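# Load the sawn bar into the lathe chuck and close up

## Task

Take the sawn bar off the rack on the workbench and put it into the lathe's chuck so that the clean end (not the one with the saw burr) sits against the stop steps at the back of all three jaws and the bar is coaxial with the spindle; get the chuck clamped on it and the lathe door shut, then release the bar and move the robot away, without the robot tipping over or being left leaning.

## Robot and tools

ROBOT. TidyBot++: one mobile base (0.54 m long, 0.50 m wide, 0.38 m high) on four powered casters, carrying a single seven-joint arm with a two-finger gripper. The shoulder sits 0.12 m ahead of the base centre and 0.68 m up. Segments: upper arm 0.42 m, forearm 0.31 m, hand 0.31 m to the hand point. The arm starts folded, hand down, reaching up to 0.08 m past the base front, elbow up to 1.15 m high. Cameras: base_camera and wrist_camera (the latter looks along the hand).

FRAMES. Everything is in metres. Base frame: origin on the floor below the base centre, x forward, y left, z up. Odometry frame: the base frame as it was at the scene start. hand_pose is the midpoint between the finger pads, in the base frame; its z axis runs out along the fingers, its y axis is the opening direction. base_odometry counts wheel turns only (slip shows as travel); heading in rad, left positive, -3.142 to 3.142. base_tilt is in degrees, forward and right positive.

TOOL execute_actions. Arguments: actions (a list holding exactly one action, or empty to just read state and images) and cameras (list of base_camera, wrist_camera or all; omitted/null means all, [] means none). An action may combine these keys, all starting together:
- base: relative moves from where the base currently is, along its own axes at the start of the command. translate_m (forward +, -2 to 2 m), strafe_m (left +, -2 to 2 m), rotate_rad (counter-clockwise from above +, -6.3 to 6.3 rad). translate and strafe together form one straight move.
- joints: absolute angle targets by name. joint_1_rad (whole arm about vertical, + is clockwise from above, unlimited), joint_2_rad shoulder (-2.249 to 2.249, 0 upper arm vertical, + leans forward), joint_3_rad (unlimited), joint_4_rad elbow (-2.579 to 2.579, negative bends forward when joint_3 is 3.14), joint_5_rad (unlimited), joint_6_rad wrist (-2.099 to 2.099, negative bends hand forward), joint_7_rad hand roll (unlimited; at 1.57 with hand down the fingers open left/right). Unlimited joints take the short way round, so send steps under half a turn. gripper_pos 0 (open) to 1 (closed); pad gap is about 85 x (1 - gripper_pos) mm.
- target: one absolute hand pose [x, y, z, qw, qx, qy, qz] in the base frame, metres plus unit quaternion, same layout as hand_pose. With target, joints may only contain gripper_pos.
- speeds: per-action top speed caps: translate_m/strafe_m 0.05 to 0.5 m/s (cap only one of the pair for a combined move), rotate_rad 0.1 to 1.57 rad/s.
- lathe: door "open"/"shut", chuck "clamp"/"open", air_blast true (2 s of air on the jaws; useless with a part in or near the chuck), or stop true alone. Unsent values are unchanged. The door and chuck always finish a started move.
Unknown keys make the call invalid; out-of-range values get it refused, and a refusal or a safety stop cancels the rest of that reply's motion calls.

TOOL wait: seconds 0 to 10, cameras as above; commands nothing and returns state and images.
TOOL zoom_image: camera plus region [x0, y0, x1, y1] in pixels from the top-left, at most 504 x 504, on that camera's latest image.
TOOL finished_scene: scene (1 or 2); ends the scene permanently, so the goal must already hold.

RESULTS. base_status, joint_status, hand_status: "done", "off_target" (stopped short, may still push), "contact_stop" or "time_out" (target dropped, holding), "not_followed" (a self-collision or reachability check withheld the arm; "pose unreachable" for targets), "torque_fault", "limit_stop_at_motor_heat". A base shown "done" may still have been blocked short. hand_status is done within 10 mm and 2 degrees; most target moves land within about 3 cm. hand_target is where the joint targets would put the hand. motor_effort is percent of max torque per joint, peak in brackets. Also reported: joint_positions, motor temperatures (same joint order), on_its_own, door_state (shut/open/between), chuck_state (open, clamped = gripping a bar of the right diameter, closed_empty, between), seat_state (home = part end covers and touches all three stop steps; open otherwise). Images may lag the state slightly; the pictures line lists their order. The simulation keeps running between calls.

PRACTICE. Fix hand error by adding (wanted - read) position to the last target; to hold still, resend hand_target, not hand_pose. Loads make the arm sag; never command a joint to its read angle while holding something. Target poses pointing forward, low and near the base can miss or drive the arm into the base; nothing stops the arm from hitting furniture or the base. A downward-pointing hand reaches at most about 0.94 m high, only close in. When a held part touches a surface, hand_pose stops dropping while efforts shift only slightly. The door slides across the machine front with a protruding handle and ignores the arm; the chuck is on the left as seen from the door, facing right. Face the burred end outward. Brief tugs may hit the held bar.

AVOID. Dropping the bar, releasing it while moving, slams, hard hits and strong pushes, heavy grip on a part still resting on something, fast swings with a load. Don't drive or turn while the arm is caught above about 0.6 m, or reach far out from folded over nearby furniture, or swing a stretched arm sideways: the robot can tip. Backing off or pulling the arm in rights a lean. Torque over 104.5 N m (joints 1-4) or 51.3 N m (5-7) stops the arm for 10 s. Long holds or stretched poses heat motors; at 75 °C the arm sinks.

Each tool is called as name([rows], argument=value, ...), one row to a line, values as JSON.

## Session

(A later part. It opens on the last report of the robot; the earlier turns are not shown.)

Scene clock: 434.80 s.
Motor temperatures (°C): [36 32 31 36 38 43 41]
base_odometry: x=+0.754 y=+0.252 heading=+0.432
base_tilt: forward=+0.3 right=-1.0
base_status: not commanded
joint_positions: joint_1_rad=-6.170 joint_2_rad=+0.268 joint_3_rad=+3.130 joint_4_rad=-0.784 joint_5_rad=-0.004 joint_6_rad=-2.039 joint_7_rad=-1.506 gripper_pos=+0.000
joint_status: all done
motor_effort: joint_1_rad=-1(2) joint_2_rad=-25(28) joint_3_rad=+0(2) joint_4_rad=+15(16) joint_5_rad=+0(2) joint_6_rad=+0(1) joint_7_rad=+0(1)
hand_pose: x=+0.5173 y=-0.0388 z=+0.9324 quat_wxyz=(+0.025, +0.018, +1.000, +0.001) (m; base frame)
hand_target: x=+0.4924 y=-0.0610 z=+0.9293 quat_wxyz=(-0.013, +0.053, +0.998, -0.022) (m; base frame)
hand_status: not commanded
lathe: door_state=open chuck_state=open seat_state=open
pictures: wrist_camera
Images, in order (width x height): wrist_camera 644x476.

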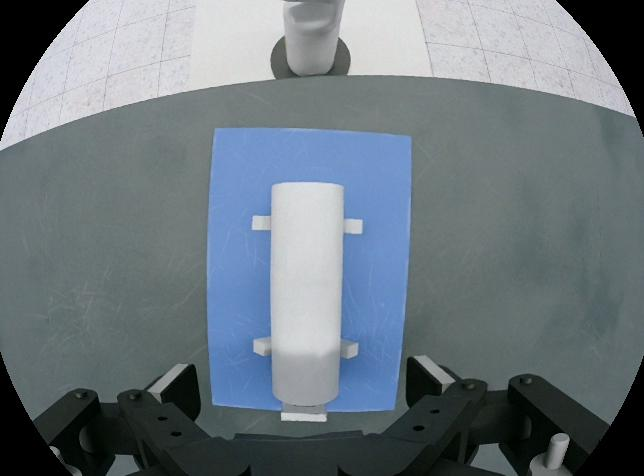

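zoom_image(camera="wrist_camera", region=[30, 340, 310, 476])

zoom_image(camera="wrist_camera", region=[310, 340, 590, 476])

Scaled by 1.800.

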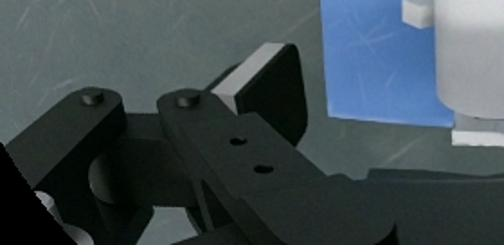

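Scaled by 1.800.

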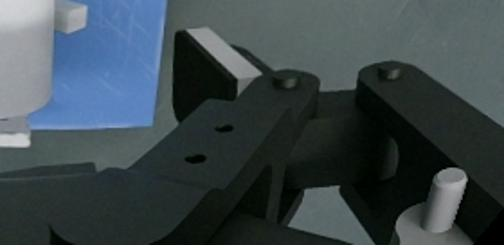

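execute_actions([
  {"joints": {"joint_1_rad": -6.185, "joint_2_rad": 0.225, "joint_3_rad": 3.15, "joint_4_rad": -0.996, "joint_5_rad": 0.05, "joint_6_rad": -1.865, "joint_7_rad": -1.60}},
], cameras=["wrist_camera"])

zoom_image(camera="wrist_camera", region=[150, 200, 460, 476])

Scene clock: 485.57 s.
Motor temperatures (°C): [36 32 31 36 38 43 41]
base_odometry: x=+0.754 y=+0.252 heading=+0.432
base_tilt: forward=+0.3 right=-1.0
base_status: not commanded
joint_positions: joint_1_rad=-6.170 joint_2_rad=+0.234 joint_3_rad=+3.130 joint_4_rad=-0.980 joint_5_rad=-0.004 joint_6_rad=-1.923 joint_7_rad=-1.555 gripper_pos=+0.000
joint_status: all done
motor_effort: joint_1_rad=-1(2) joint_2_rad=-25(26) joint_3_rad=+0(1) joint_4_rad=+16(18) joint_5_rad=+0(2) joint_6_rad=+0(1) joint_7_rad=+0(1)
hand_pose: x=+0.5104 y=-0.0378 z=+0.8895 quat_wxyz=(+0.002, +0.042, +0.999, +0.003) (m; base frame)
hand_target: x=+0.5218 y=-0.0562 z=+0.8892 quat_wxyz=(+0.027, +0.076, +0.996, -0.026) (m; base frame)
hand_status: not commanded
lathe: door_state=open chuck_state=open seat_state=open
pictures: wrist_camera
Images, in order (width x height): wrist_camera 644x476.

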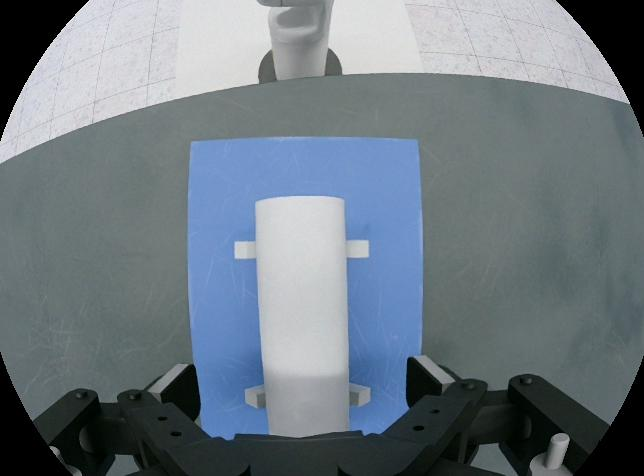

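Scaled by 1.626.

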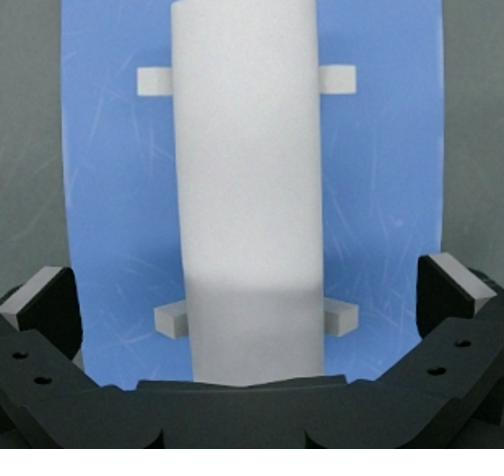

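execute_actions([
  {"joints": {"joint_1_rad": -6.205, "joint_2_rad": 0.188, "joint_3_rad": 3.15, "joint_4_rad": -1.152, "joint_5_rad": 0.05, "joint_6_rad": -1.737, "joint_7_rad": -1.60}},
], cameras=["wrist_camera"])

zoom_image(camera="wrist_camera", region=[150, 200, 460, 476])

Scene clock: 510.57 s.
Motor temperatures (°C): [36 32 31 36 38 43 41]
base_odometry: x=+0.754 y=+0.252 heading=+0.432
base_tilt: forward=+0.3 right=-1.0
base_status: not commanded
joint_positions: joint_1_rad=-6.185 joint_2_rad=+0.197 joint_3_rad=+3.130 joint_4_rad=-1.136 joint_5_rad=-0.004 joint_6_rad=-1.801 joint_7_rad=-1.555 gripper_pos=+0.000
joint_status: all done
motor_effort: joint_1_rad=+0(2) joint_2_rad=-24(25) joint_3_rad=+0(1) joint_4_rad=+17(17) joint_5_rad=-1(2) joint_6_rad=+0(1) joint_7_rad=+0(1)
hand_pose: x=+0.5078 y=-0.0314 z=+0.8570 quat_wxyz=(+0.004, +0.035, +0.999, +0.003) (m; base frame)
hand_target: x=+0.5211 y=-0.0486 z=+0.8568 quat_wxyz=(+0.032, +0.063, +0.997, -0.026) (m; base frame)
hand_status: not commanded
lathe: door_state=open chuck_state=open seat_state=open
pictures: wrist_camera
Images, in order (width x height): wrist_camera 644x476.

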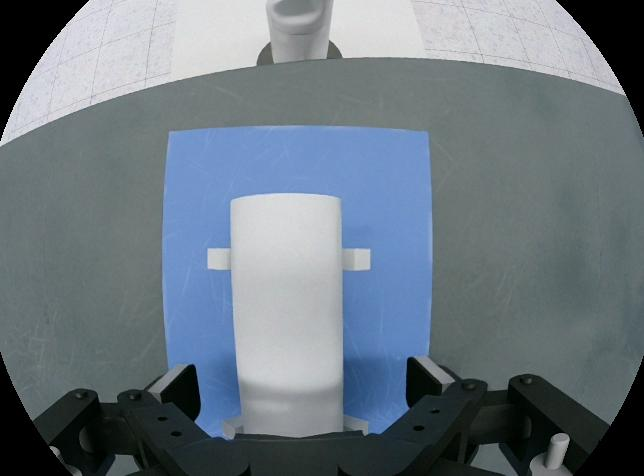

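Scaled by 1.626.

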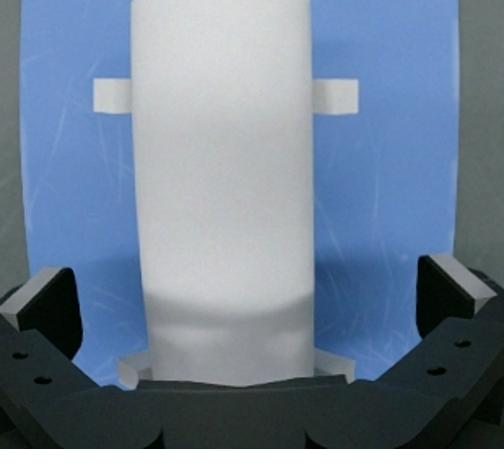

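execute_actions([
  {"joints": {"joint_1_rad": -6.165, "joint_2_rad": 0.197, "joint_3_rad": 3.15, "joint_4_rad": -1.103, "joint_5_rad": 0.05, "joint_6_rad": -1.9, "joint_7_rad": -1.60}},
], cameras=["wrist_camera"])

zoom_image(camera="wrist_camera", region=[150, 200, 460, 476])

Scene clock: 532.23 s.
Motor temperatures (°C): [36 32 31 36 38 43 41]
base_odometry: x=+0.754 y=+0.252 heading=+0.432
base_tilt: forward=+0.3 right=-1.0
base_status: not commanded
joint_positions: joint_1_rad=-6.173 joint_2_rad=+0.193 joint_3_rad=+3.130 joint_4_rad=-1.108 joint_5_rad=-0.004 joint_6_rad=-1.881 joint_7_rad=-1.555 gripper_pos=+0.000
joint_status: all done
motor_effort: joint_1_rad=-1(1) joint_2_rad=-23(28) joint_3_rad=+0(1) joint_4_rad=+17(18) joint_5_rad=-1(1) joint_6_rad=-1(1) joint_7_rad=+0(2)
hand_pose: x=+0.4886 y=-0.0343 z=+0.8676 quat_wxyz=(-0.020, +0.041, +0.999, +0.004) (m; base frame)
hand_target: x=+0.4815 y=-0.0592 z=+0.8681 quat_wxyz=(-0.030, +0.085, +0.996, -0.023) (m; base frame)
hand_status: not commanded
lathe: door_state=open chuck_state=open seat_state=open
pictures: wrist_camera
Images, in order (width x height): wrist_camera 644x476.

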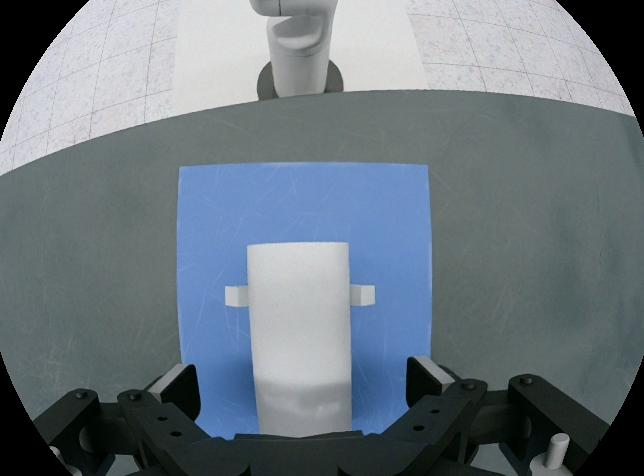

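Scaled by 1.626.

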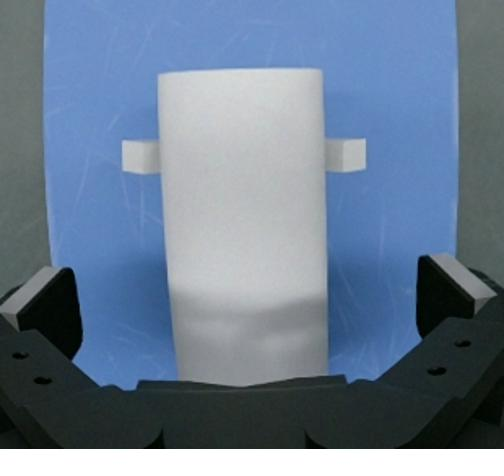

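execute_actions([
  {"joints": {"joint_1_rad": -6.165, "joint_2_rad": 0.223, "joint_3_rad": 3.15, "joint_4_rad": -1.066, "joint_5_rad": 0.05, "joint_6_rad": -1.79, "joint_7_rad": -1.60}},
], cameras=["wrist_camera"])

zoom_image(camera="wrist_camera", region=[150, 200, 460, 476])

Scene clock: 542.87 s.
Motor temperatures (°C): [36 32 31 36 38 43 41]
base_odometry: x=+0.754 y=+0.252 heading=+0.432
base_tilt: forward=+0.3 right=-1.0
base_status: not commanded
joint_positions: joint_1_rad=-6.173 joint_2_rad=+0.200 joint_3_rad=+3.130 joint_4_rad=-1.072 joint_5_rad=-0.004 joint_6_rad=-1.816 joint_7_rad=-1.555 gripper_pos=+0.000
joint_status: all done
motor_effort: joint_1_rad=-1(2) joint_2_rad=-25(25) joint_3_rad=+0(1) joint_4_rad=+17(18) joint_5_rad=-1(1) joint_6_rad=+1(2) joint_7_rad=+0(2)
hand_pose: x=+0.5177 y=-0.0372 z=+0.8758 quat_wxyz=(+0.027, +0.041, +0.999, +0.001) (m; base frame)
hand_target: x=+0.5285 y=-0.0656 z=+0.8692 quat_wxyz=(+0.030, +0.084, +0.996, -0.027) (m; base frame)
hand_status: not commanded
lathe: door_state=open chuck_state=open seat_state=open
pictures: wrist_camera
Images, in order (width x height): wrist_camera 644x476.

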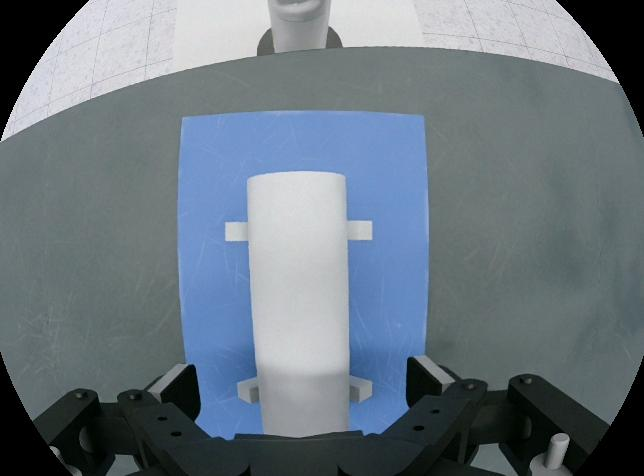

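Scaled by 1.626.

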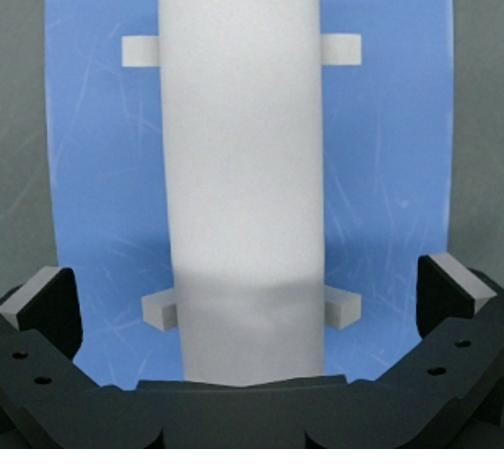

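execute_actions([
  {"joints": {"joint_1_rad": -6.168, "joint_2_rad": 0.24, "joint_3_rad": 3.15, "joint_4_rad": -1.064, "joint_5_rad": 0.05, "joint_6_rad": -1.87, "joint_7_rad": -1.60}},
], cameras=["wrist_camera"])

zoom_image(camera="wrist_camera", region=[150, 200, 460, 476])

Scene clock: 547.47 s.
Motor temperatures (°C): [36 32 31 36 38 43 41]
base_odometry: x=+0.754 y=+0.252 heading=+0.432
base_tilt: forward=+0.3 right=-1.0
base_status: not commanded
joint_positions: joint_1_rad=-6.173 joint_2_rad=+0.214 joint_3_rad=+3.130 joint_4_rad=-1.071 joint_5_rad=-0.004 joint_6_rad=-1.860 joint_7_rad=-1.555 gripper_pos=+0.000
joint_status: all done
motor_effort: joint_1_rad=-1(2) joint_2_rad=-25(26) joint_3_rad=+0(1) joint_4_rad=+17(17) joint_5_rad=+0(1) joint_6_rad=+0(1) joint_7_rad=+0(1)
hand_pose: x=+0.5069 y=-0.0362 z=+0.8704 quat_wxyz=(-0.002, +0.041, +0.999, +0.003) (m; base frame)
hand_target: x=+0.5076 y=-0.0614 z=+0.8626 quat_wxyz=(-0.017, +0.083, +0.996, -0.024) (m; base frame)
hand_status: not commanded
lathe: door_state=open chuck_state=open seat_state=open
pictures: wrist_camera
Images, in order (width x height): wrist_camera 644x476.

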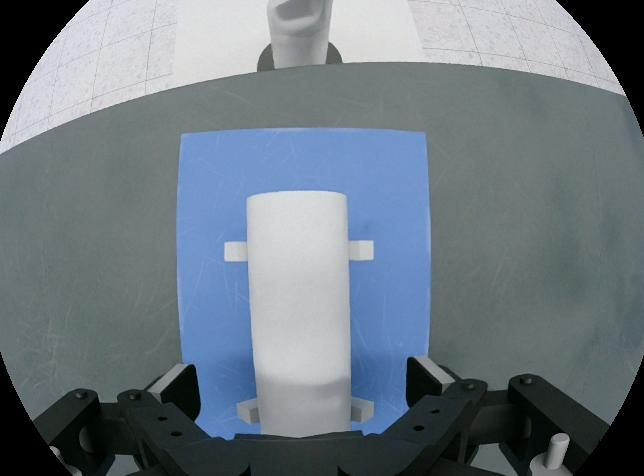

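Scaled by 1.626.

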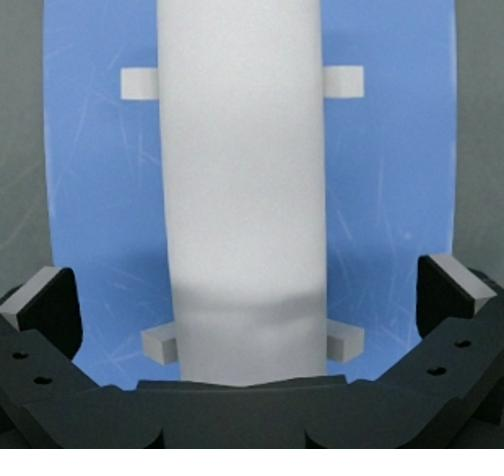

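execute_actions([
  {"joints": {"gripper_pos": 0.18}},
], cameras=["wrist_camera"])

zoom_image(camera="wrist_camera", region=[150, 300, 460, 476])

Scene clock: 571.07 s.
Motor temperatures (°C): [36 31 31 36 38 43 40]
base_odometry: x=+0.754 y=+0.252 heading=+0.432
base_tilt: forward=+0.3 right=-1.0
base_status: not commanded
joint_positions: joint_1_rad=-6.173 joint_2_rad=+0.214 joint_3_rad=+3.130 joint_4_rad=-1.071 joint_5_rad=-0.004 joint_6_rad=-1.860 joint_7_rad=-1.555 gripper_pos=+0.180
joint_status: all done
motor_effort: joint_1_rad=-1(1) joint_2_rad=-24(25) joint_3_rad=+0(0) joint_4_rad=+16(17) joint_5_rad=+0(1) joint_6_rad=+0(0) joint_7_rad=+0(1)
hand_pose: x=+0.5069 y=-0.0362 z=+0.8704 quat_wxyz=(-0.002, +0.041, +0.999, +0.003) (m; base frame)
hand_target: x=+0.5076 y=-0.0614 z=+0.8626 quat_wxyz=(-0.017, +0.083, +0.996, -0.024) (m; base frame)
hand_status: not commanded
lathe: door_state=open chuck_state=open seat_state=open
pictures: wrist_camera
Images, in order (width x height): wrist_camera 644x476.

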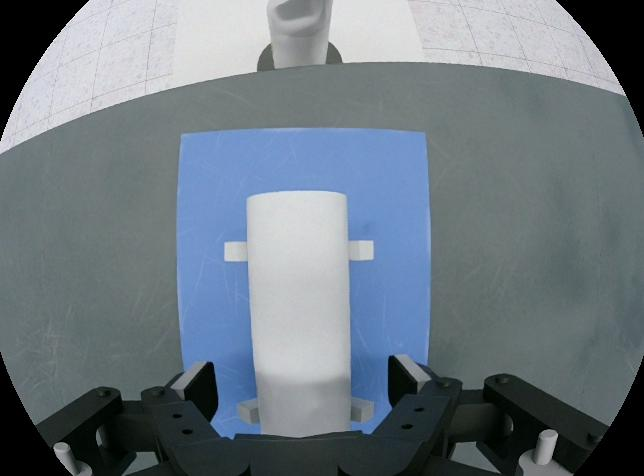

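Scaled by 1.626.

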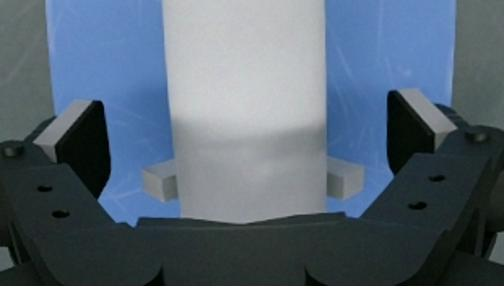

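execute_actions([
  {"joints": {"joint_1_rad": -6.168, "joint_2_rad": 0.18, "joint_3_rad": 3.15, "joint_4_rad": -1.112, "joint_5_rad": 0.05, "joint_6_rad": -1.87, "joint_7_rad": -1.60, "gripper_pos": 0.28}},
], cameras=["wrist_camera"])

zoom_image(camera="wrist_camera", region=[150, 300, 460, 476])

Scene clock: 620.80 s.
Motor temperatures (°C): [36 31 30 36 38 43 40]
base_odometry: x=+0.754 y=+0.252 heading=+0.432
base_tilt: forward=+0.3 right=-1.0
base_status: not commanded
joint_positions: joint_1_rad=-6.173 joint_2_rad=+0.179 joint_3_rad=+3.130 joint_4_rad=-1.102 joint_5_rad=-0.004 joint_6_rad=-1.860 joint_7_rad=-1.555 gripper_pos=+0.280
joint_status: all done
motor_effort: joint_1_rad=-1(2) joint_2_rad=-23(26) joint_3_rad=+0(1) joint_4_rad=+17(17) joint_5_rad=+0(1) joint_6_rad=+0(1) joint_7_rad=+0(1)
hand_pose: x=+0.4936 y=-0.0348 z=+0.8743 quat_wxyz=(+0.000, +0.041, +0.999, +0.003) (m; base frame)
hand_target: x=+0.4857 y=-0.0588 z=+0.8714 quat_wxyz=(-0.011, +0.083, +0.996, -0.024) (m; base frame)
hand_status: not commanded
lathe: door_state=open chuck_state=open seat_state=open
pictures: wrist_camera
Images, in order (width x height): wrist_camera 644x476.

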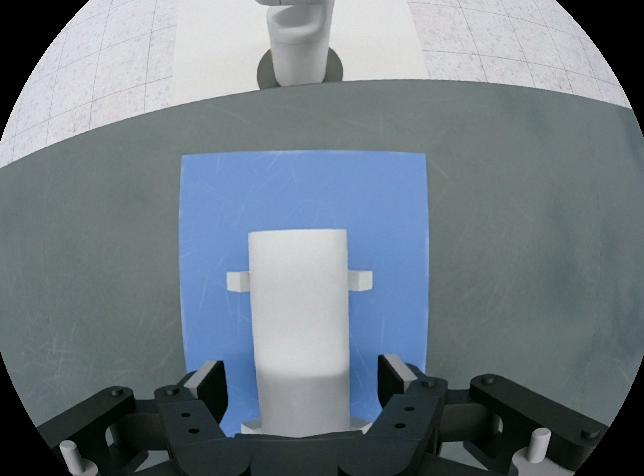

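Scaled by 1.626.

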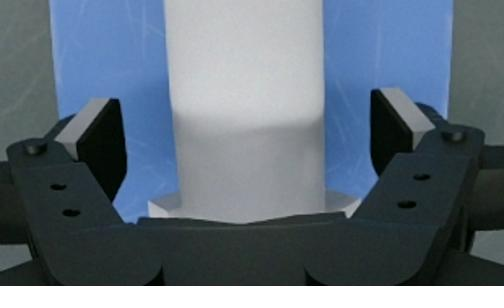

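execute_actions(actions=[], cameras=["wrist_camera", "base_camera"])

Scene clock: 652.37 s.
Motor temperatures (°C): [36 31 30 36 38 43 40]
base_odometry: x=+0.754 y=+0.252 heading=+0.432
base_tilt: forward=+0.3 right=-1.0
base_status: not commanded
joint_positions: joint_1_rad=-6.173 joint_2_rad=+0.179 joint_3_rad=+3.130 joint_4_rad=-1.102 joint_5_rad=-0.004 joint_6_rad=-1.860 joint_7_rad=-1.555 gripper_pos=+0.280
joint_status: all done
motor_effort: joint_1_rad=-1(2) joint_2_rad=-24(26) joint_3_rad=+0(1) joint_4_rad=+17(17) joint_5_rad=+0(1) joint_6_rad=+0(1) joint_7_rad=+0(1)
hand_pose: x=+0.4936 y=-0.0348 z=+0.8743 quat_wxyz=(+0.000, +0.041, +0.999, +0.003) (m; base frame)
hand_target: x=+0.4857 y=-0.0588 z=+0.8714 quat_wxyz=(-0.011, +0.083, +0.996, -0.024) (m; base frame)
hand_status: not commanded
lathe: door_state=open chuck_state=open seat_state=open
pictures: base_camera, wrist_camera
Images, in order (width x height): base_camera 644x364, wrist_camera 644x476.

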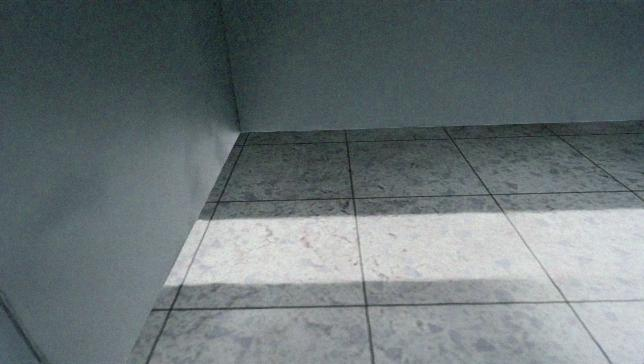

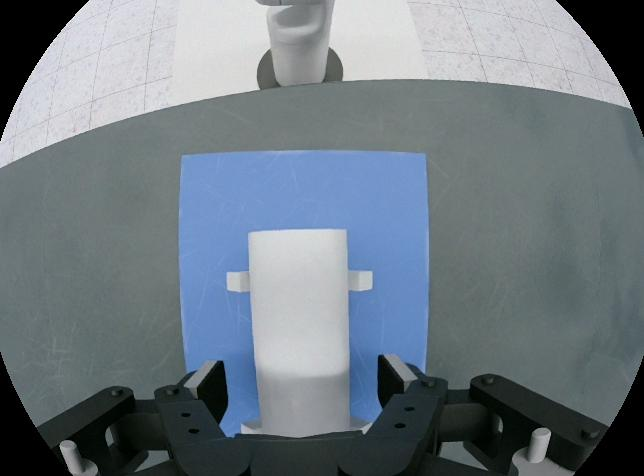

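execute_actions([
  {"joints": {"gripper_pos": 0.45}},
], cameras=["wrist_camera"])

Scene clock: 655.03 s.
Motor temperatures (°C): [36 31 30 36 38 43 40]
base_odometry: x=+0.754 y=+0.252 heading=+0.432
base_tilt: forward=+0.3 right=-1.0
base_status: not commanded
joint_positions: joint_1_rad=-6.173 joint_2_rad=+0.179 joint_3_rad=+3.130 joint_4_rad=-1.102 joint_5_rad=-0.004 joint_6_rad=-1.860 joint_7_rad=-1.555 gripper_pos=+0.450
joint_status: all done
motor_effort: joint_1_rad=-1(1) joint_2_rad=-23(24) joint_3_rad=+0(0) joint_4_rad=+17(17) joint_5_rad=+0(1) joint_6_rad=+0(0) joint_7_rad=+0(1)
hand_pose: x=+0.4936 y=-0.0348 z=+0.8743 quat_wxyz=(+0.000, +0.041, +0.999, +0.003) (m; base frame)
hand_target: x=+0.4857 y=-0.0588 z=+0.8714 quat_wxyz=(-0.011, +0.083, +0.996, -0.024) (m; base frame)
hand_status: not commanded
lathe: door_state=open chuck_state=open seat_state=open
pictures: wrist_camera
Images, in order (width x height): wrist_camera 644x476.

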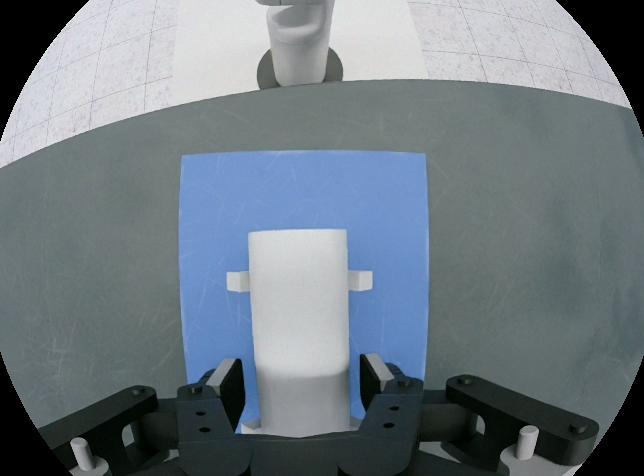

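execute_actions([
  {"joints": {"gripper_pos": 0.52}},
], cameras=["wrist_camera"])

zoom_image(camera="wrist_camera", region=[170, 220, 440, 476])

Scene clock: 657.77 s.
Motor temperatures (°C): [36 31 30 36 38 43 40]
base_odometry: x=+0.754 y=+0.252 heading=+0.432
base_tilt: forward=+0.3 right=-1.0
base_status: not commanded
joint_positions: joint_1_rad=-6.173 joint_2_rad=+0.179 joint_3_rad=+3.130 joint_4_rad=-1.102 joint_5_rad=-0.004 joint_6_rad=-1.860 joint_7_rad=-1.555 gripper_pos=+0.520
joint_status: all done
motor_effort: joint_1_rad=-1(1) joint_2_rad=-23(24) joint_3_rad=+0(0) joint_4_rad=+17(17) joint_5_rad=-1(1) joint_6_rad=+0(0) joint_7_rad=+0(0)
hand_pose: x=+0.4936 y=-0.0348 z=+0.8743 quat_wxyz=(+0.000, +0.041, +0.999, +0.003) (m; base frame)
hand_target: x=+0.4857 y=-0.0588 z=+0.8714 quat_wxyz=(-0.011, +0.083, +0.996, -0.024) (m; base frame)
hand_status: not commanded
lathe: door_state=open chuck_state=open seat_state=open
pictures: wrist_camera
Images, in order (width x height): wrist_camera 644x476.

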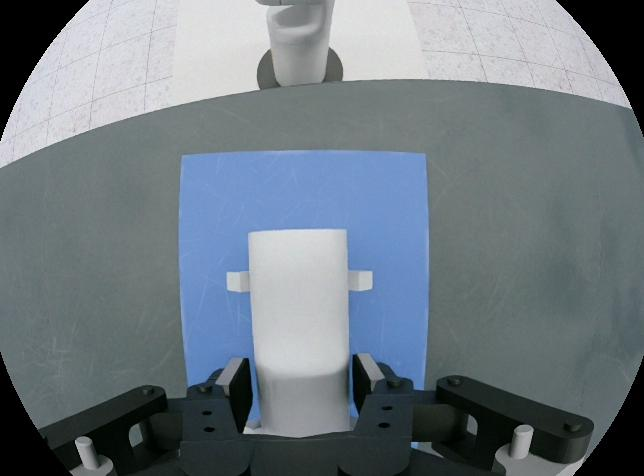

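Scaled by 1.867.

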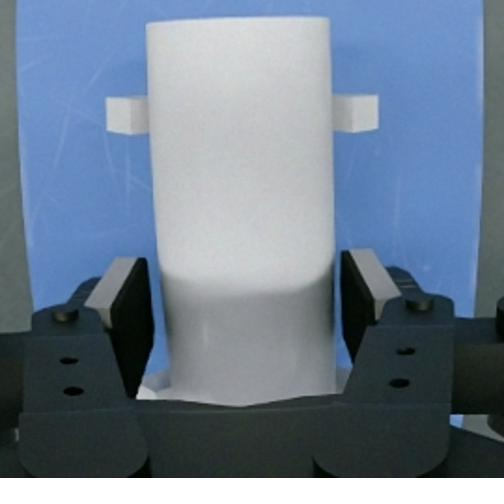

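execute_actions([
  {"joints": {"gripper_pos": 0.56}},
], cameras=["wrist_camera"])

zoom_image(camera="wrist_camera", region=[170, 220, 440, 476])

Scene clock: 663.70 s.
Motor temperatures (°C): [36 31 30 36 38 43 40]
base_odometry: x=+0.754 y=+0.252 heading=+0.432
base_tilt: forward=+0.3 right=-1.0
base_status: not commanded
joint_positions: joint_1_rad=-6.175 joint_2_rad=+0.179 joint_3_rad=+3.130 joint_4_rad=-1.102 joint_5_rad=-0.003 joint_6_rad=-1.860 joint_7_rad=-1.556 gripper_pos=+0.560
joint_status: all done
motor_effort: joint_1_rad=+1(3) joint_2_rad=-23(24) joint_3_rad=+1(4) joint_4_rad=+16(17) joint_5_rad=+2(6) joint_6_rad=-1(1) joint_7_rad=+1(1)
hand_pose: x=+0.4936 y=-0.0344 z=+0.8745 quat_wxyz=(+0.000, +0.040, +0.999, +0.003) (m; base frame)
hand_target: x=+0.4857 y=-0.0588 z=+0.8714 quat_wxyz=(-0.011, +0.083, +0.996, -0.024) (m; base frame)
hand_status: not commanded
lathe: door_state=open chuck_state=open seat_state=open
pictures: wrist_camera
Images, in order (width x height): wrist_camera 644x476.

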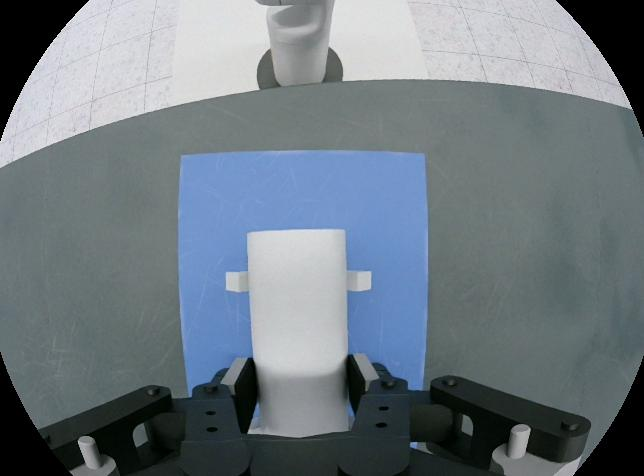

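Scaled by 1.867.

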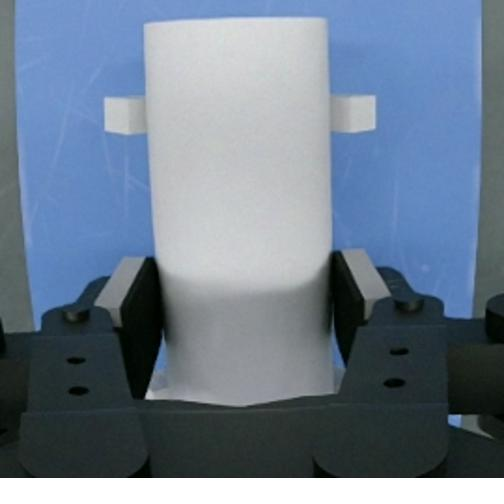

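execute_actions([
  {"joints": {"gripper_pos": 0.62}},
], cameras=["wrist_camera"])

zoom_image(camera="wrist_camera", region=[170, 220, 440, 476])

Scene clock: 667.30 s.
Motor temperatures (°C): [36 31 30 36 38 43 40]
base_odometry: x=+0.754 y=+0.252 heading=+0.432
base_tilt: forward=+0.3 right=-1.1
base_status: not commanded
joint_positions: joint_1_rad=-6.175 joint_2_rad=+0.178 joint_3_rad=+3.130 joint_4_rad=-1.101 joint_5_rad=-0.003 joint_6_rad=-1.860 joint_7_rad=-1.557 gripper_pos=+0.604
joint_status: all done
motor_effort: joint_1_rad=+2(2) joint_2_rad=-23(23) joint_3_rad=+2(2) joint_4_rad=+15(15) joint_5_rad=+4(4) joint_6_rad=-2(3) joint_7_rad=+0(1)
hand_pose: x=+0.4935 y=-0.0344 z=+0.8752 quat_wxyz=(+0.001, +0.041, +0.999, +0.003) (m; base frame)
hand_target: x=+0.4857 y=-0.0588 z=+0.8714 quat_wxyz=(-0.011, +0.083, +0.996, -0.024) (m; base frame)
hand_status: not commanded
lathe: door_state=open chuck_state=open seat_state=open
pictures: wrist_camera
Images, in order (width x height): wrist_camera 644x476.

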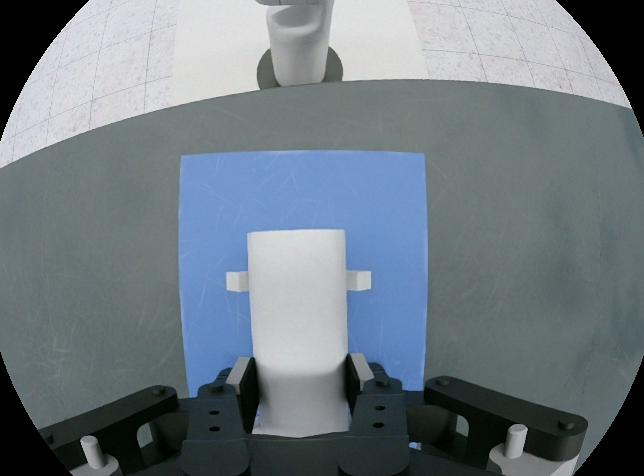

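Scaled by 1.867.

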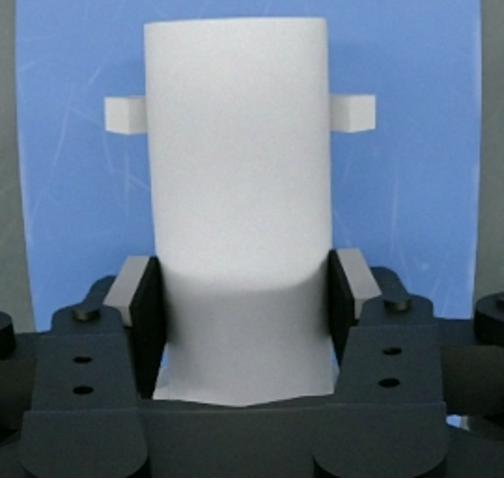

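execute_actions([
  {"joints": {"gripper_pos": 0.72}},
], cameras=["wrist_camera"])

zoom_image(camera="wrist_camera", region=[170, 220, 440, 476])

Scene clock: 674.43 s.
Motor temperatures (°C): [36 31 30 36 38 43 40]
base_odometry: x=+0.754 y=+0.252 heading=+0.432
base_tilt: forward=+0.3 right=-1.0
base_status: not commanded
joint_positions: joint_1_rad=-6.175 joint_2_rad=+0.177 joint_3_rad=+3.130 joint_4_rad=-1.101 joint_5_rad=-0.003 joint_6_rad=-1.860 joint_7_rad=-1.557 gripper_pos=+0.619
joint_status: gripper_pos off_target (ended at +0.619, target +0.720)
motor_effort: joint_1_rad=+2(2) joint_2_rad=-23(24) joint_3_rad=+2(2) joint_4_rad=+15(16) joint_5_rad=+3(5) joint_6_rad=-2(3) joint_7_rad=+1(1)
hand_pose: x=+0.4934 y=-0.0344 z=+0.8755 quat_wxyz=(+0.002, +0.041, +0.999, +0.003) (m; base frame)
hand_target: x=+0.4857 y=-0.0588 z=+0.8714 quat_wxyz=(-0.011, +0.083, +0.996, -0.024) (m; base frame)
hand_status: not commanded
lathe: door_state=open chuck_state=open seat_state=open
pictures: wrist_camera
Images, in order (width x height): wrist_camera 644x476.

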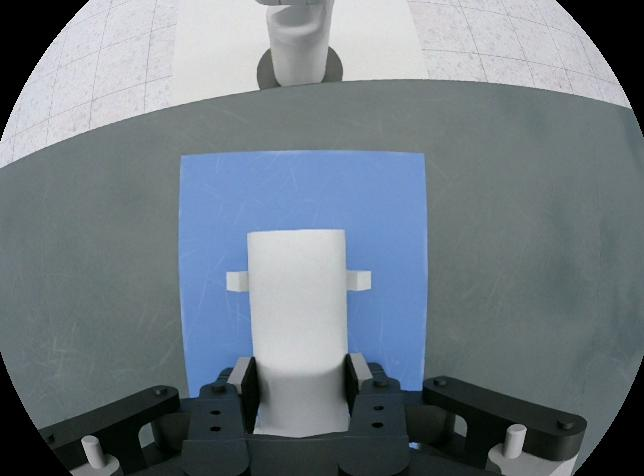

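Scaled by 1.867.

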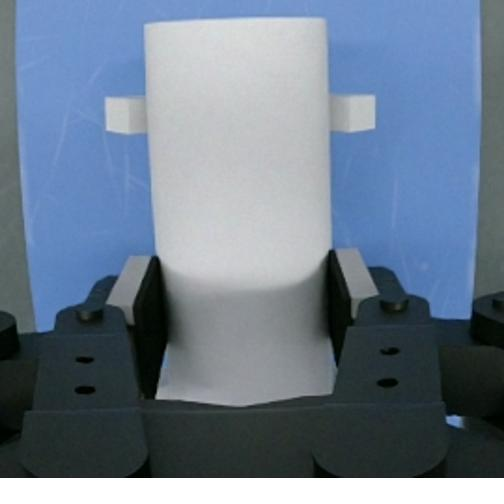

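execute_actions([
  {"joints": {"joint_2_rad": 0.212, "joint_4_rad": -0.955, "joint_6_rad": -2.0}},
], cameras=["wrist_camera"])

Scene clock: 696.30 s.
Motor temperatures (°C): [36 31 30 36 38 43 40]
base_odometry: x=+0.754 y=+0.252 heading=+0.432
base_tilt: forward=+0.3 right=-1.0
base_status: not commanded
joint_positions: joint_1_rad=-6.175 joint_2_rad=+0.201 joint_3_rad=+3.131 joint_4_rad=-0.977 joint_5_rad=+0.006 joint_6_rad=-1.941 joint_7_rad=-1.557 gripper_pos=+0.619
joint_status: all done
motor_effort: joint_1_rad=-1(2) joint_2_rad=-26(28) joint_3_rad=+0(2) joint_4_rad=+18(20) joint_5_rad=+0(4) joint_6_rad=+1(2) joint_7_rad=+0(1)
hand_pose: x=+0.4985 y=-0.0382 z=+0.9030 quat_wxyz=(+0.011, +0.043, +0.999, -0.002) (m; base frame)
hand_target: x=+0.4843 y=-0.0578 z=+0.9058 quat_wxyz=(-0.014, +0.086, +0.996, -0.023) (m; base frame)
hand_status: not commanded
lathe: door_state=open chuck_state=open seat_state=open
pictures: wrist_camera
Images, in order (width x height): wrist_camera 644x476.

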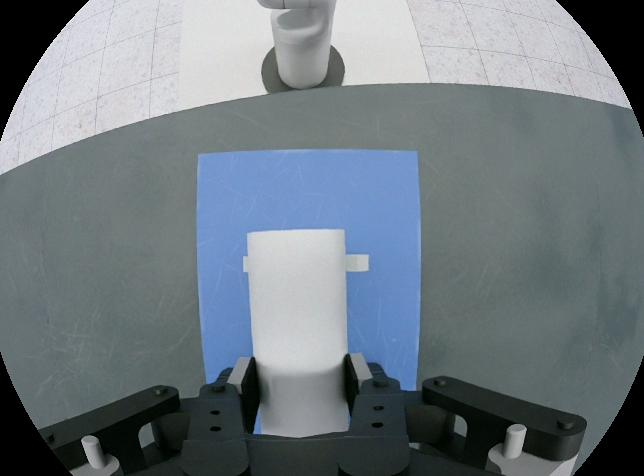

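execute_actions([
  {"joints": {"gripper_pos": 1.0}, "base": {"translate_m": -0.30}, "speeds": {"translate_m": 0.25}},
], cameras=["wrist_camera"])

Scene clock: 701.43 s.
Motor temperatures (°C): [36 31 30 36 38 43 40]
base_odometry: x=+0.481 y=+0.126 heading=+0.432
base_tilt: forward=+0.3 right=-1.0
base_status: done
joint_positions: joint_1_rad=-6.175 joint_2_rad=+0.213 joint_3_rad=+3.131 joint_4_rad=-0.976 joint_5_rad=+0.006 joint_6_rad=-1.949 joint_7_rad=-1.557 gripper_pos=+0.619
joint_status: gripper_pos off_target (ended at +0.619, target +1.000)
motor_effort: joint_1_rad=-1(2) joint_2_rad=-27(31) joint_3_rad=+0(1) joint_4_rad=+19(19) joint_5_rad=+0(1) joint_6_rad=+0(1) joint_7_rad=+0(1)
hand_pose: x=+0.4986 y=-0.0384 z=+0.8988 quat_wxyz=(+0.001, +0.043, +0.999, -0.002) (m; base frame)
hand_target: x=+0.4843 y=-0.0578 z=+0.9058 quat_wxyz=(-0.014, +0.086, +0.996, -0.023) (m; base frame)
hand_status: not commanded
lathe: door_state=open chuck_state=open seat_state=open
pictures: wrist_camera
Images, in order (width x height): wrist_camera 644x476.

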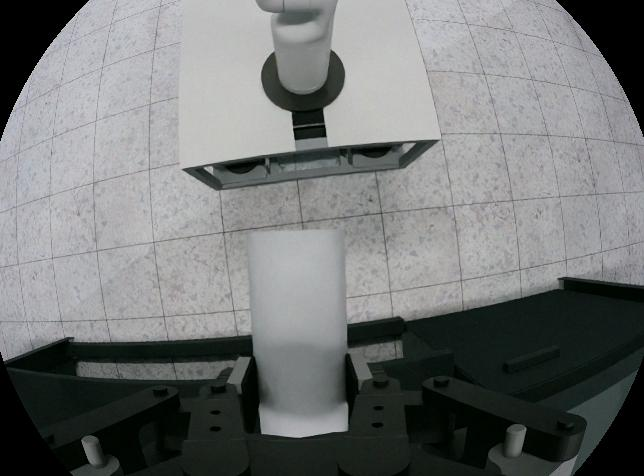

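execute_actions([
  {"base": {"translate_m": -0.35, "rotate_rad": -3.1416}, "speeds": {"translate_m": 0.3, "rotate_rad": 1.0}, "joints": {"joint_1_rad": -6.29, "joint_2_rad": -0.11, "joint_3_rad": 3.15, "joint_4_rad": -2.25, "joint_5_rad": 0.05, "joint_6_rad": 0.58, "joint_7_rad": -3.16, "gripper_pos": 1.0}},
], cameras=["wrist_camera", "base_camera"])

Scene clock: 747.93 s.
Motor temperatures (°C): [36 31 30 36 38 43 40]
base_odometry: x=+0.163 y=-0.020 heading=-2.709
base_tilt: forward=+0.3 right=-1.0
base_status: done
joint_positions: joint_1_rad=-6.275 joint_2_rad=-0.077 joint_3_rad=+3.143 joint_4_rad=-2.256 joint_5_rad=+0.006 joint_6_rad=+0.498 joint_7_rad=-3.115 gripper_pos=+0.619
joint_status: gripper_pos off_target (ended at +0.619, target +1.000); the others done
motor_effort: joint_1_rad=-1(5) joint_2_rad=-21(32) joint_3_rad=+0(3) joint_4_rad=+25(26) joint_5_rad=-1(2) joint_6_rad=+13(13) joint_7_rad=+0(2)
hand_pose: x=+0.6539 y=-0.0029 z=+0.8874 quat_wxyz=(+0.481, +0.520, +0.534, +0.462) (m; base frame)
hand_target: x=+0.6489 y=+0.0088 z=+0.9338 quat_wxyz=(+0.502, +0.485, +0.509, +0.503) (m; base frame)
hand_status: not commanded
lathe: door_state=open chuck_state=open seat_state=open
pictures: base_camera, wrist_camera
Images, in order (width x height): base_camera 644x364, wrist_camera 644x476.

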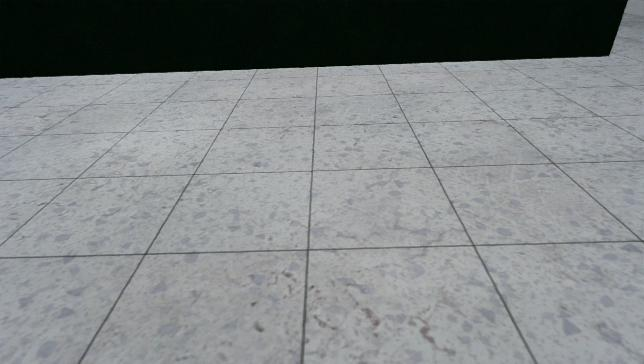

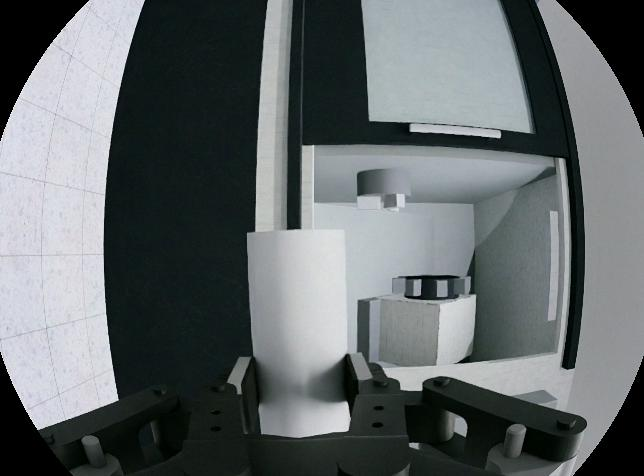

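execute_actions([
  {"base": {"translate_m": 0.35}, "speeds": {"translate_m": 0.4}, "joints": {"joint_1_rad": -6.298, "joint_2_rad": -0.13, "joint_3_rad": 3.15, "joint_4_rad": -2.234, "joint_5_rad": 0.05, "joint_6_rad": 0.66, "joint_7_rad": -3.19, "gripper_pos": 1.0}},
], cameras=["wrist_camera", "base_camera"])

Scene clock: 788.03 s.
Motor temperatures (°C): [35 31 30 36 38 43 40]
base_odometry: x=-0.155 y=-0.167 heading=-2.710
base_tilt: forward=+0.3 right=-1.0
base_status: done
joint_positions: joint_1_rad=-6.281 joint_2_rad=-0.115 joint_3_rad=+3.143 joint_4_rad=-2.255 joint_5_rad=+0.006 joint_6_rad=+0.587 joint_7_rad=-3.148 gripper_pos=+0.619
joint_status: gripper_pos off_target (ended at +0.619, target +1.000); the others done
motor_effort: joint_1_rad=-1(2) joint_2_rad=-20(23) joint_3_rad=+0(1) joint_4_rad=+25(29) joint_5_rad=+0(2) joint_6_rad=+13(15) joint_7_rad=+0(1)
hand_pose: x=+0.6467 y=+0.0009 z=+0.9360 quat_wxyz=(+0.504, +0.496, +0.495, +0.505) (m; base frame)
hand_target: x=+0.6439 y=+0.0140 z=+0.9784 quat_wxyz=(+0.519, +0.460, +0.475, +0.542) (m; base frame)
hand_status: not commanded
lathe: door_state=open chuck_state=open seat_state=open
pictures: base_camera, wrist_camera
Images, in order (width x height): base_camera 644x364, wrist_camera 644x476.

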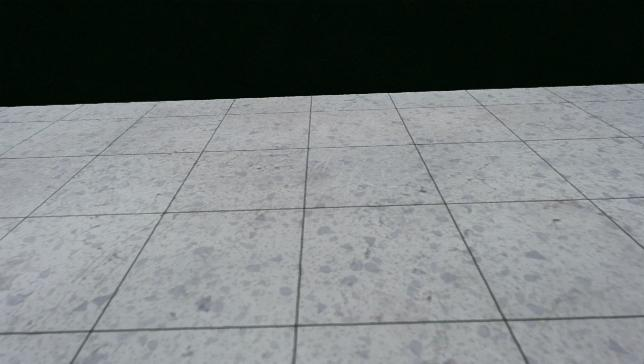

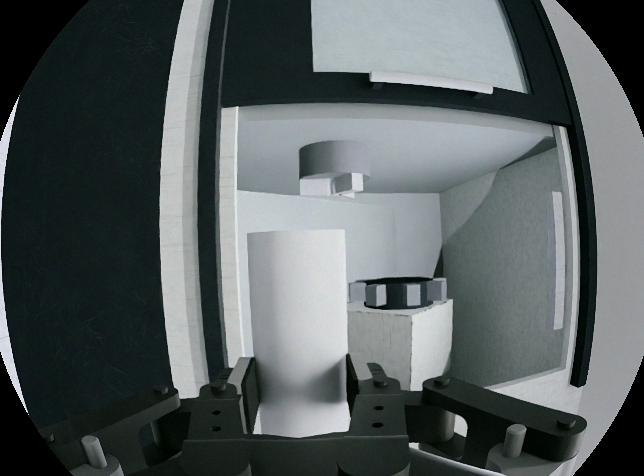

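zoom_image(camera="wrist_camera", region=[230, 100, 470, 240])

Scaled by 2.100.

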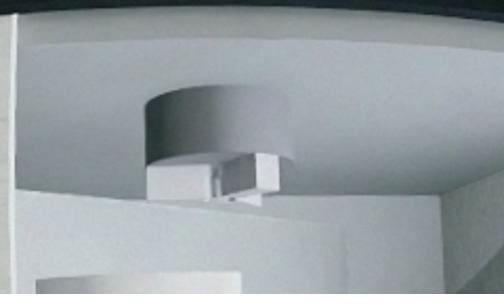

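execute_actions([
  {"base": {"translate_m": 0.40}, "speeds": {"translate_m": 0.4}},
], cameras=["wrist_camera", "base_camera"])

zoom_image(camera="wrist_camera", region=[180, 40, 480, 300])

Scene clock: 820.27 s.
Motor temperatures (°C): [35 31 30 36 38 43 40]
base_odometry: x=-0.518 y=-0.334 heading=-2.711
base_tilt: forward=+0.3 right=-1.0
base_status: done
joint_positions: joint_1_rad=-6.281 joint_2_rad=-0.115 joint_3_rad=+3.143 joint_4_rad=-2.255 joint_5_rad=+0.006 joint_6_rad=+0.588 joint_7_rad=-3.148 gripper_pos=+0.619
joint_status: not commanded
motor_effort: joint_1_rad=-1(1) joint_2_rad=-20(23) joint_3_rad=+0(1) joint_4_rad=+25(26) joint_5_rad=-1(1) joint_6_rad=+13(14) joint_7_rad=+0(1)
hand_pose: x=+0.6467 y=+0.0009 z=+0.9363 quat_wxyz=(+0.504, +0.496, +0.495, +0.505) (m; base frame)
hand_target: x=+0.6439 y=+0.0140 z=+0.9784 quat_wxyz=(+0.519, +0.460, +0.475, +0.542) (m; base frame)
hand_status: not commanded
lathe: door_state=open chuck_state=open seat_state=open
pictures: base_camera, wrist_camera
Images, in order (width x height): base_camera 644x364, wrist_camera 644x476.

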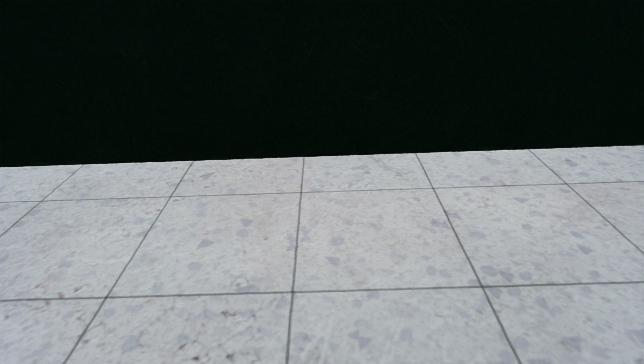

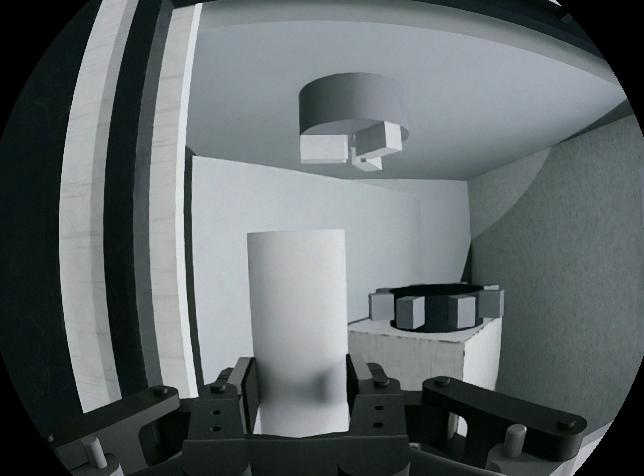

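Scaled by 1.680.

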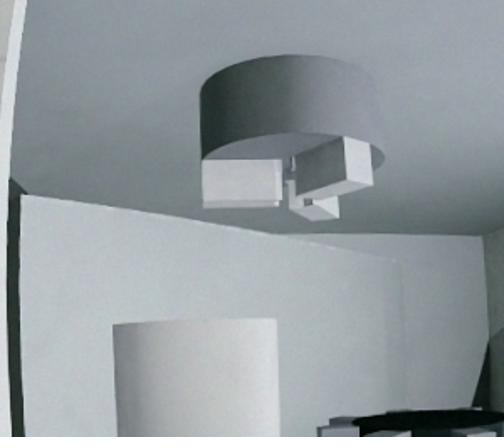

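execute_actions([
  {"base": {"translate_m": 0.25}, "speeds": {"translate_m": 0.4}, "joints": {"joint_1_rad": -6.298, "joint_2_rad": -0.275, "joint_3_rad": 3.147, "joint_4_rad": -2.09, "joint_5_rad": 0.045, "joint_6_rad": 0.33, "joint_7_rad": -3.185, "gripper_pos": 1.0}},
], cameras=["wrist_camera", "base_camera"])

zoom_image(camera="wrist_camera", region=[180, 0, 480, 260])

Scene clock: 843.03 s.
Motor temperatures (°C): [35 31 30 36 38 43 40]
base_odometry: x=-0.746 y=-0.438 heading=-2.712
base_tilt: forward=+0.3 right=-1.0
base_status: done
joint_positions: joint_1_rad=-6.281 joint_2_rad=-0.253 joint_3_rad=+3.143 joint_4_rad=-2.117 joint_5_rad=+0.006 joint_6_rad=+0.366 joint_7_rad=-3.148 gripper_pos=+0.619
joint_status: gripper_pos off_target (ended at +0.619, target +1.000); the others done
motor_effort: joint_1_rad=-1(2) joint_2_rad=-17(21) joint_3_rad=+0(1) joint_4_rad=+27(29) joint_5_rad=-1(2) joint_6_rad=+13(15) joint_7_rad=+0(1)
hand_pose: x=+0.6250 y=+0.0005 z=+1.0213 quat_wxyz=(+0.518, +0.482, +0.481, +0.518) (m; base frame)
hand_target: x=+0.6199 y=+0.0102 z=+1.0373 quat_wxyz=(+0.514, +0.473, +0.484, +0.527) (m; base frame)
hand_status: not commanded
lathe: door_state=open chuck_state=open seat_state=open
pictures: base_camera, wrist_camera
Images, in order (width x height): base_camera 644x364, wrist_camera 644x476.

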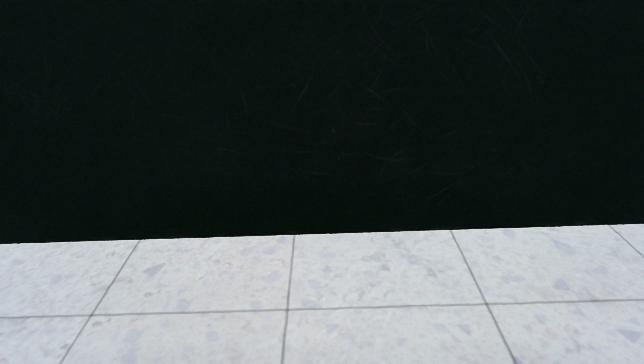

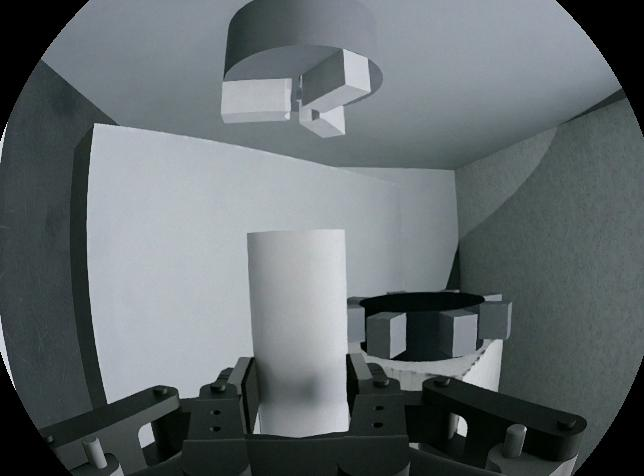

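Scaled by 1.680.

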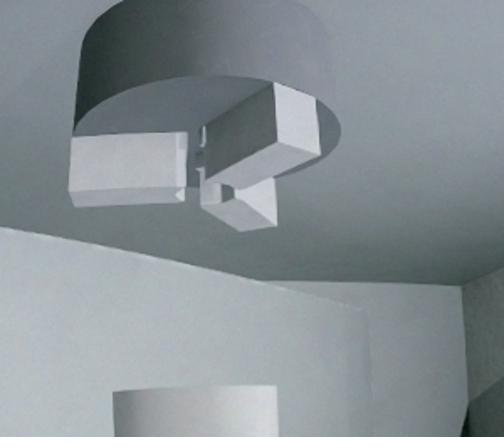

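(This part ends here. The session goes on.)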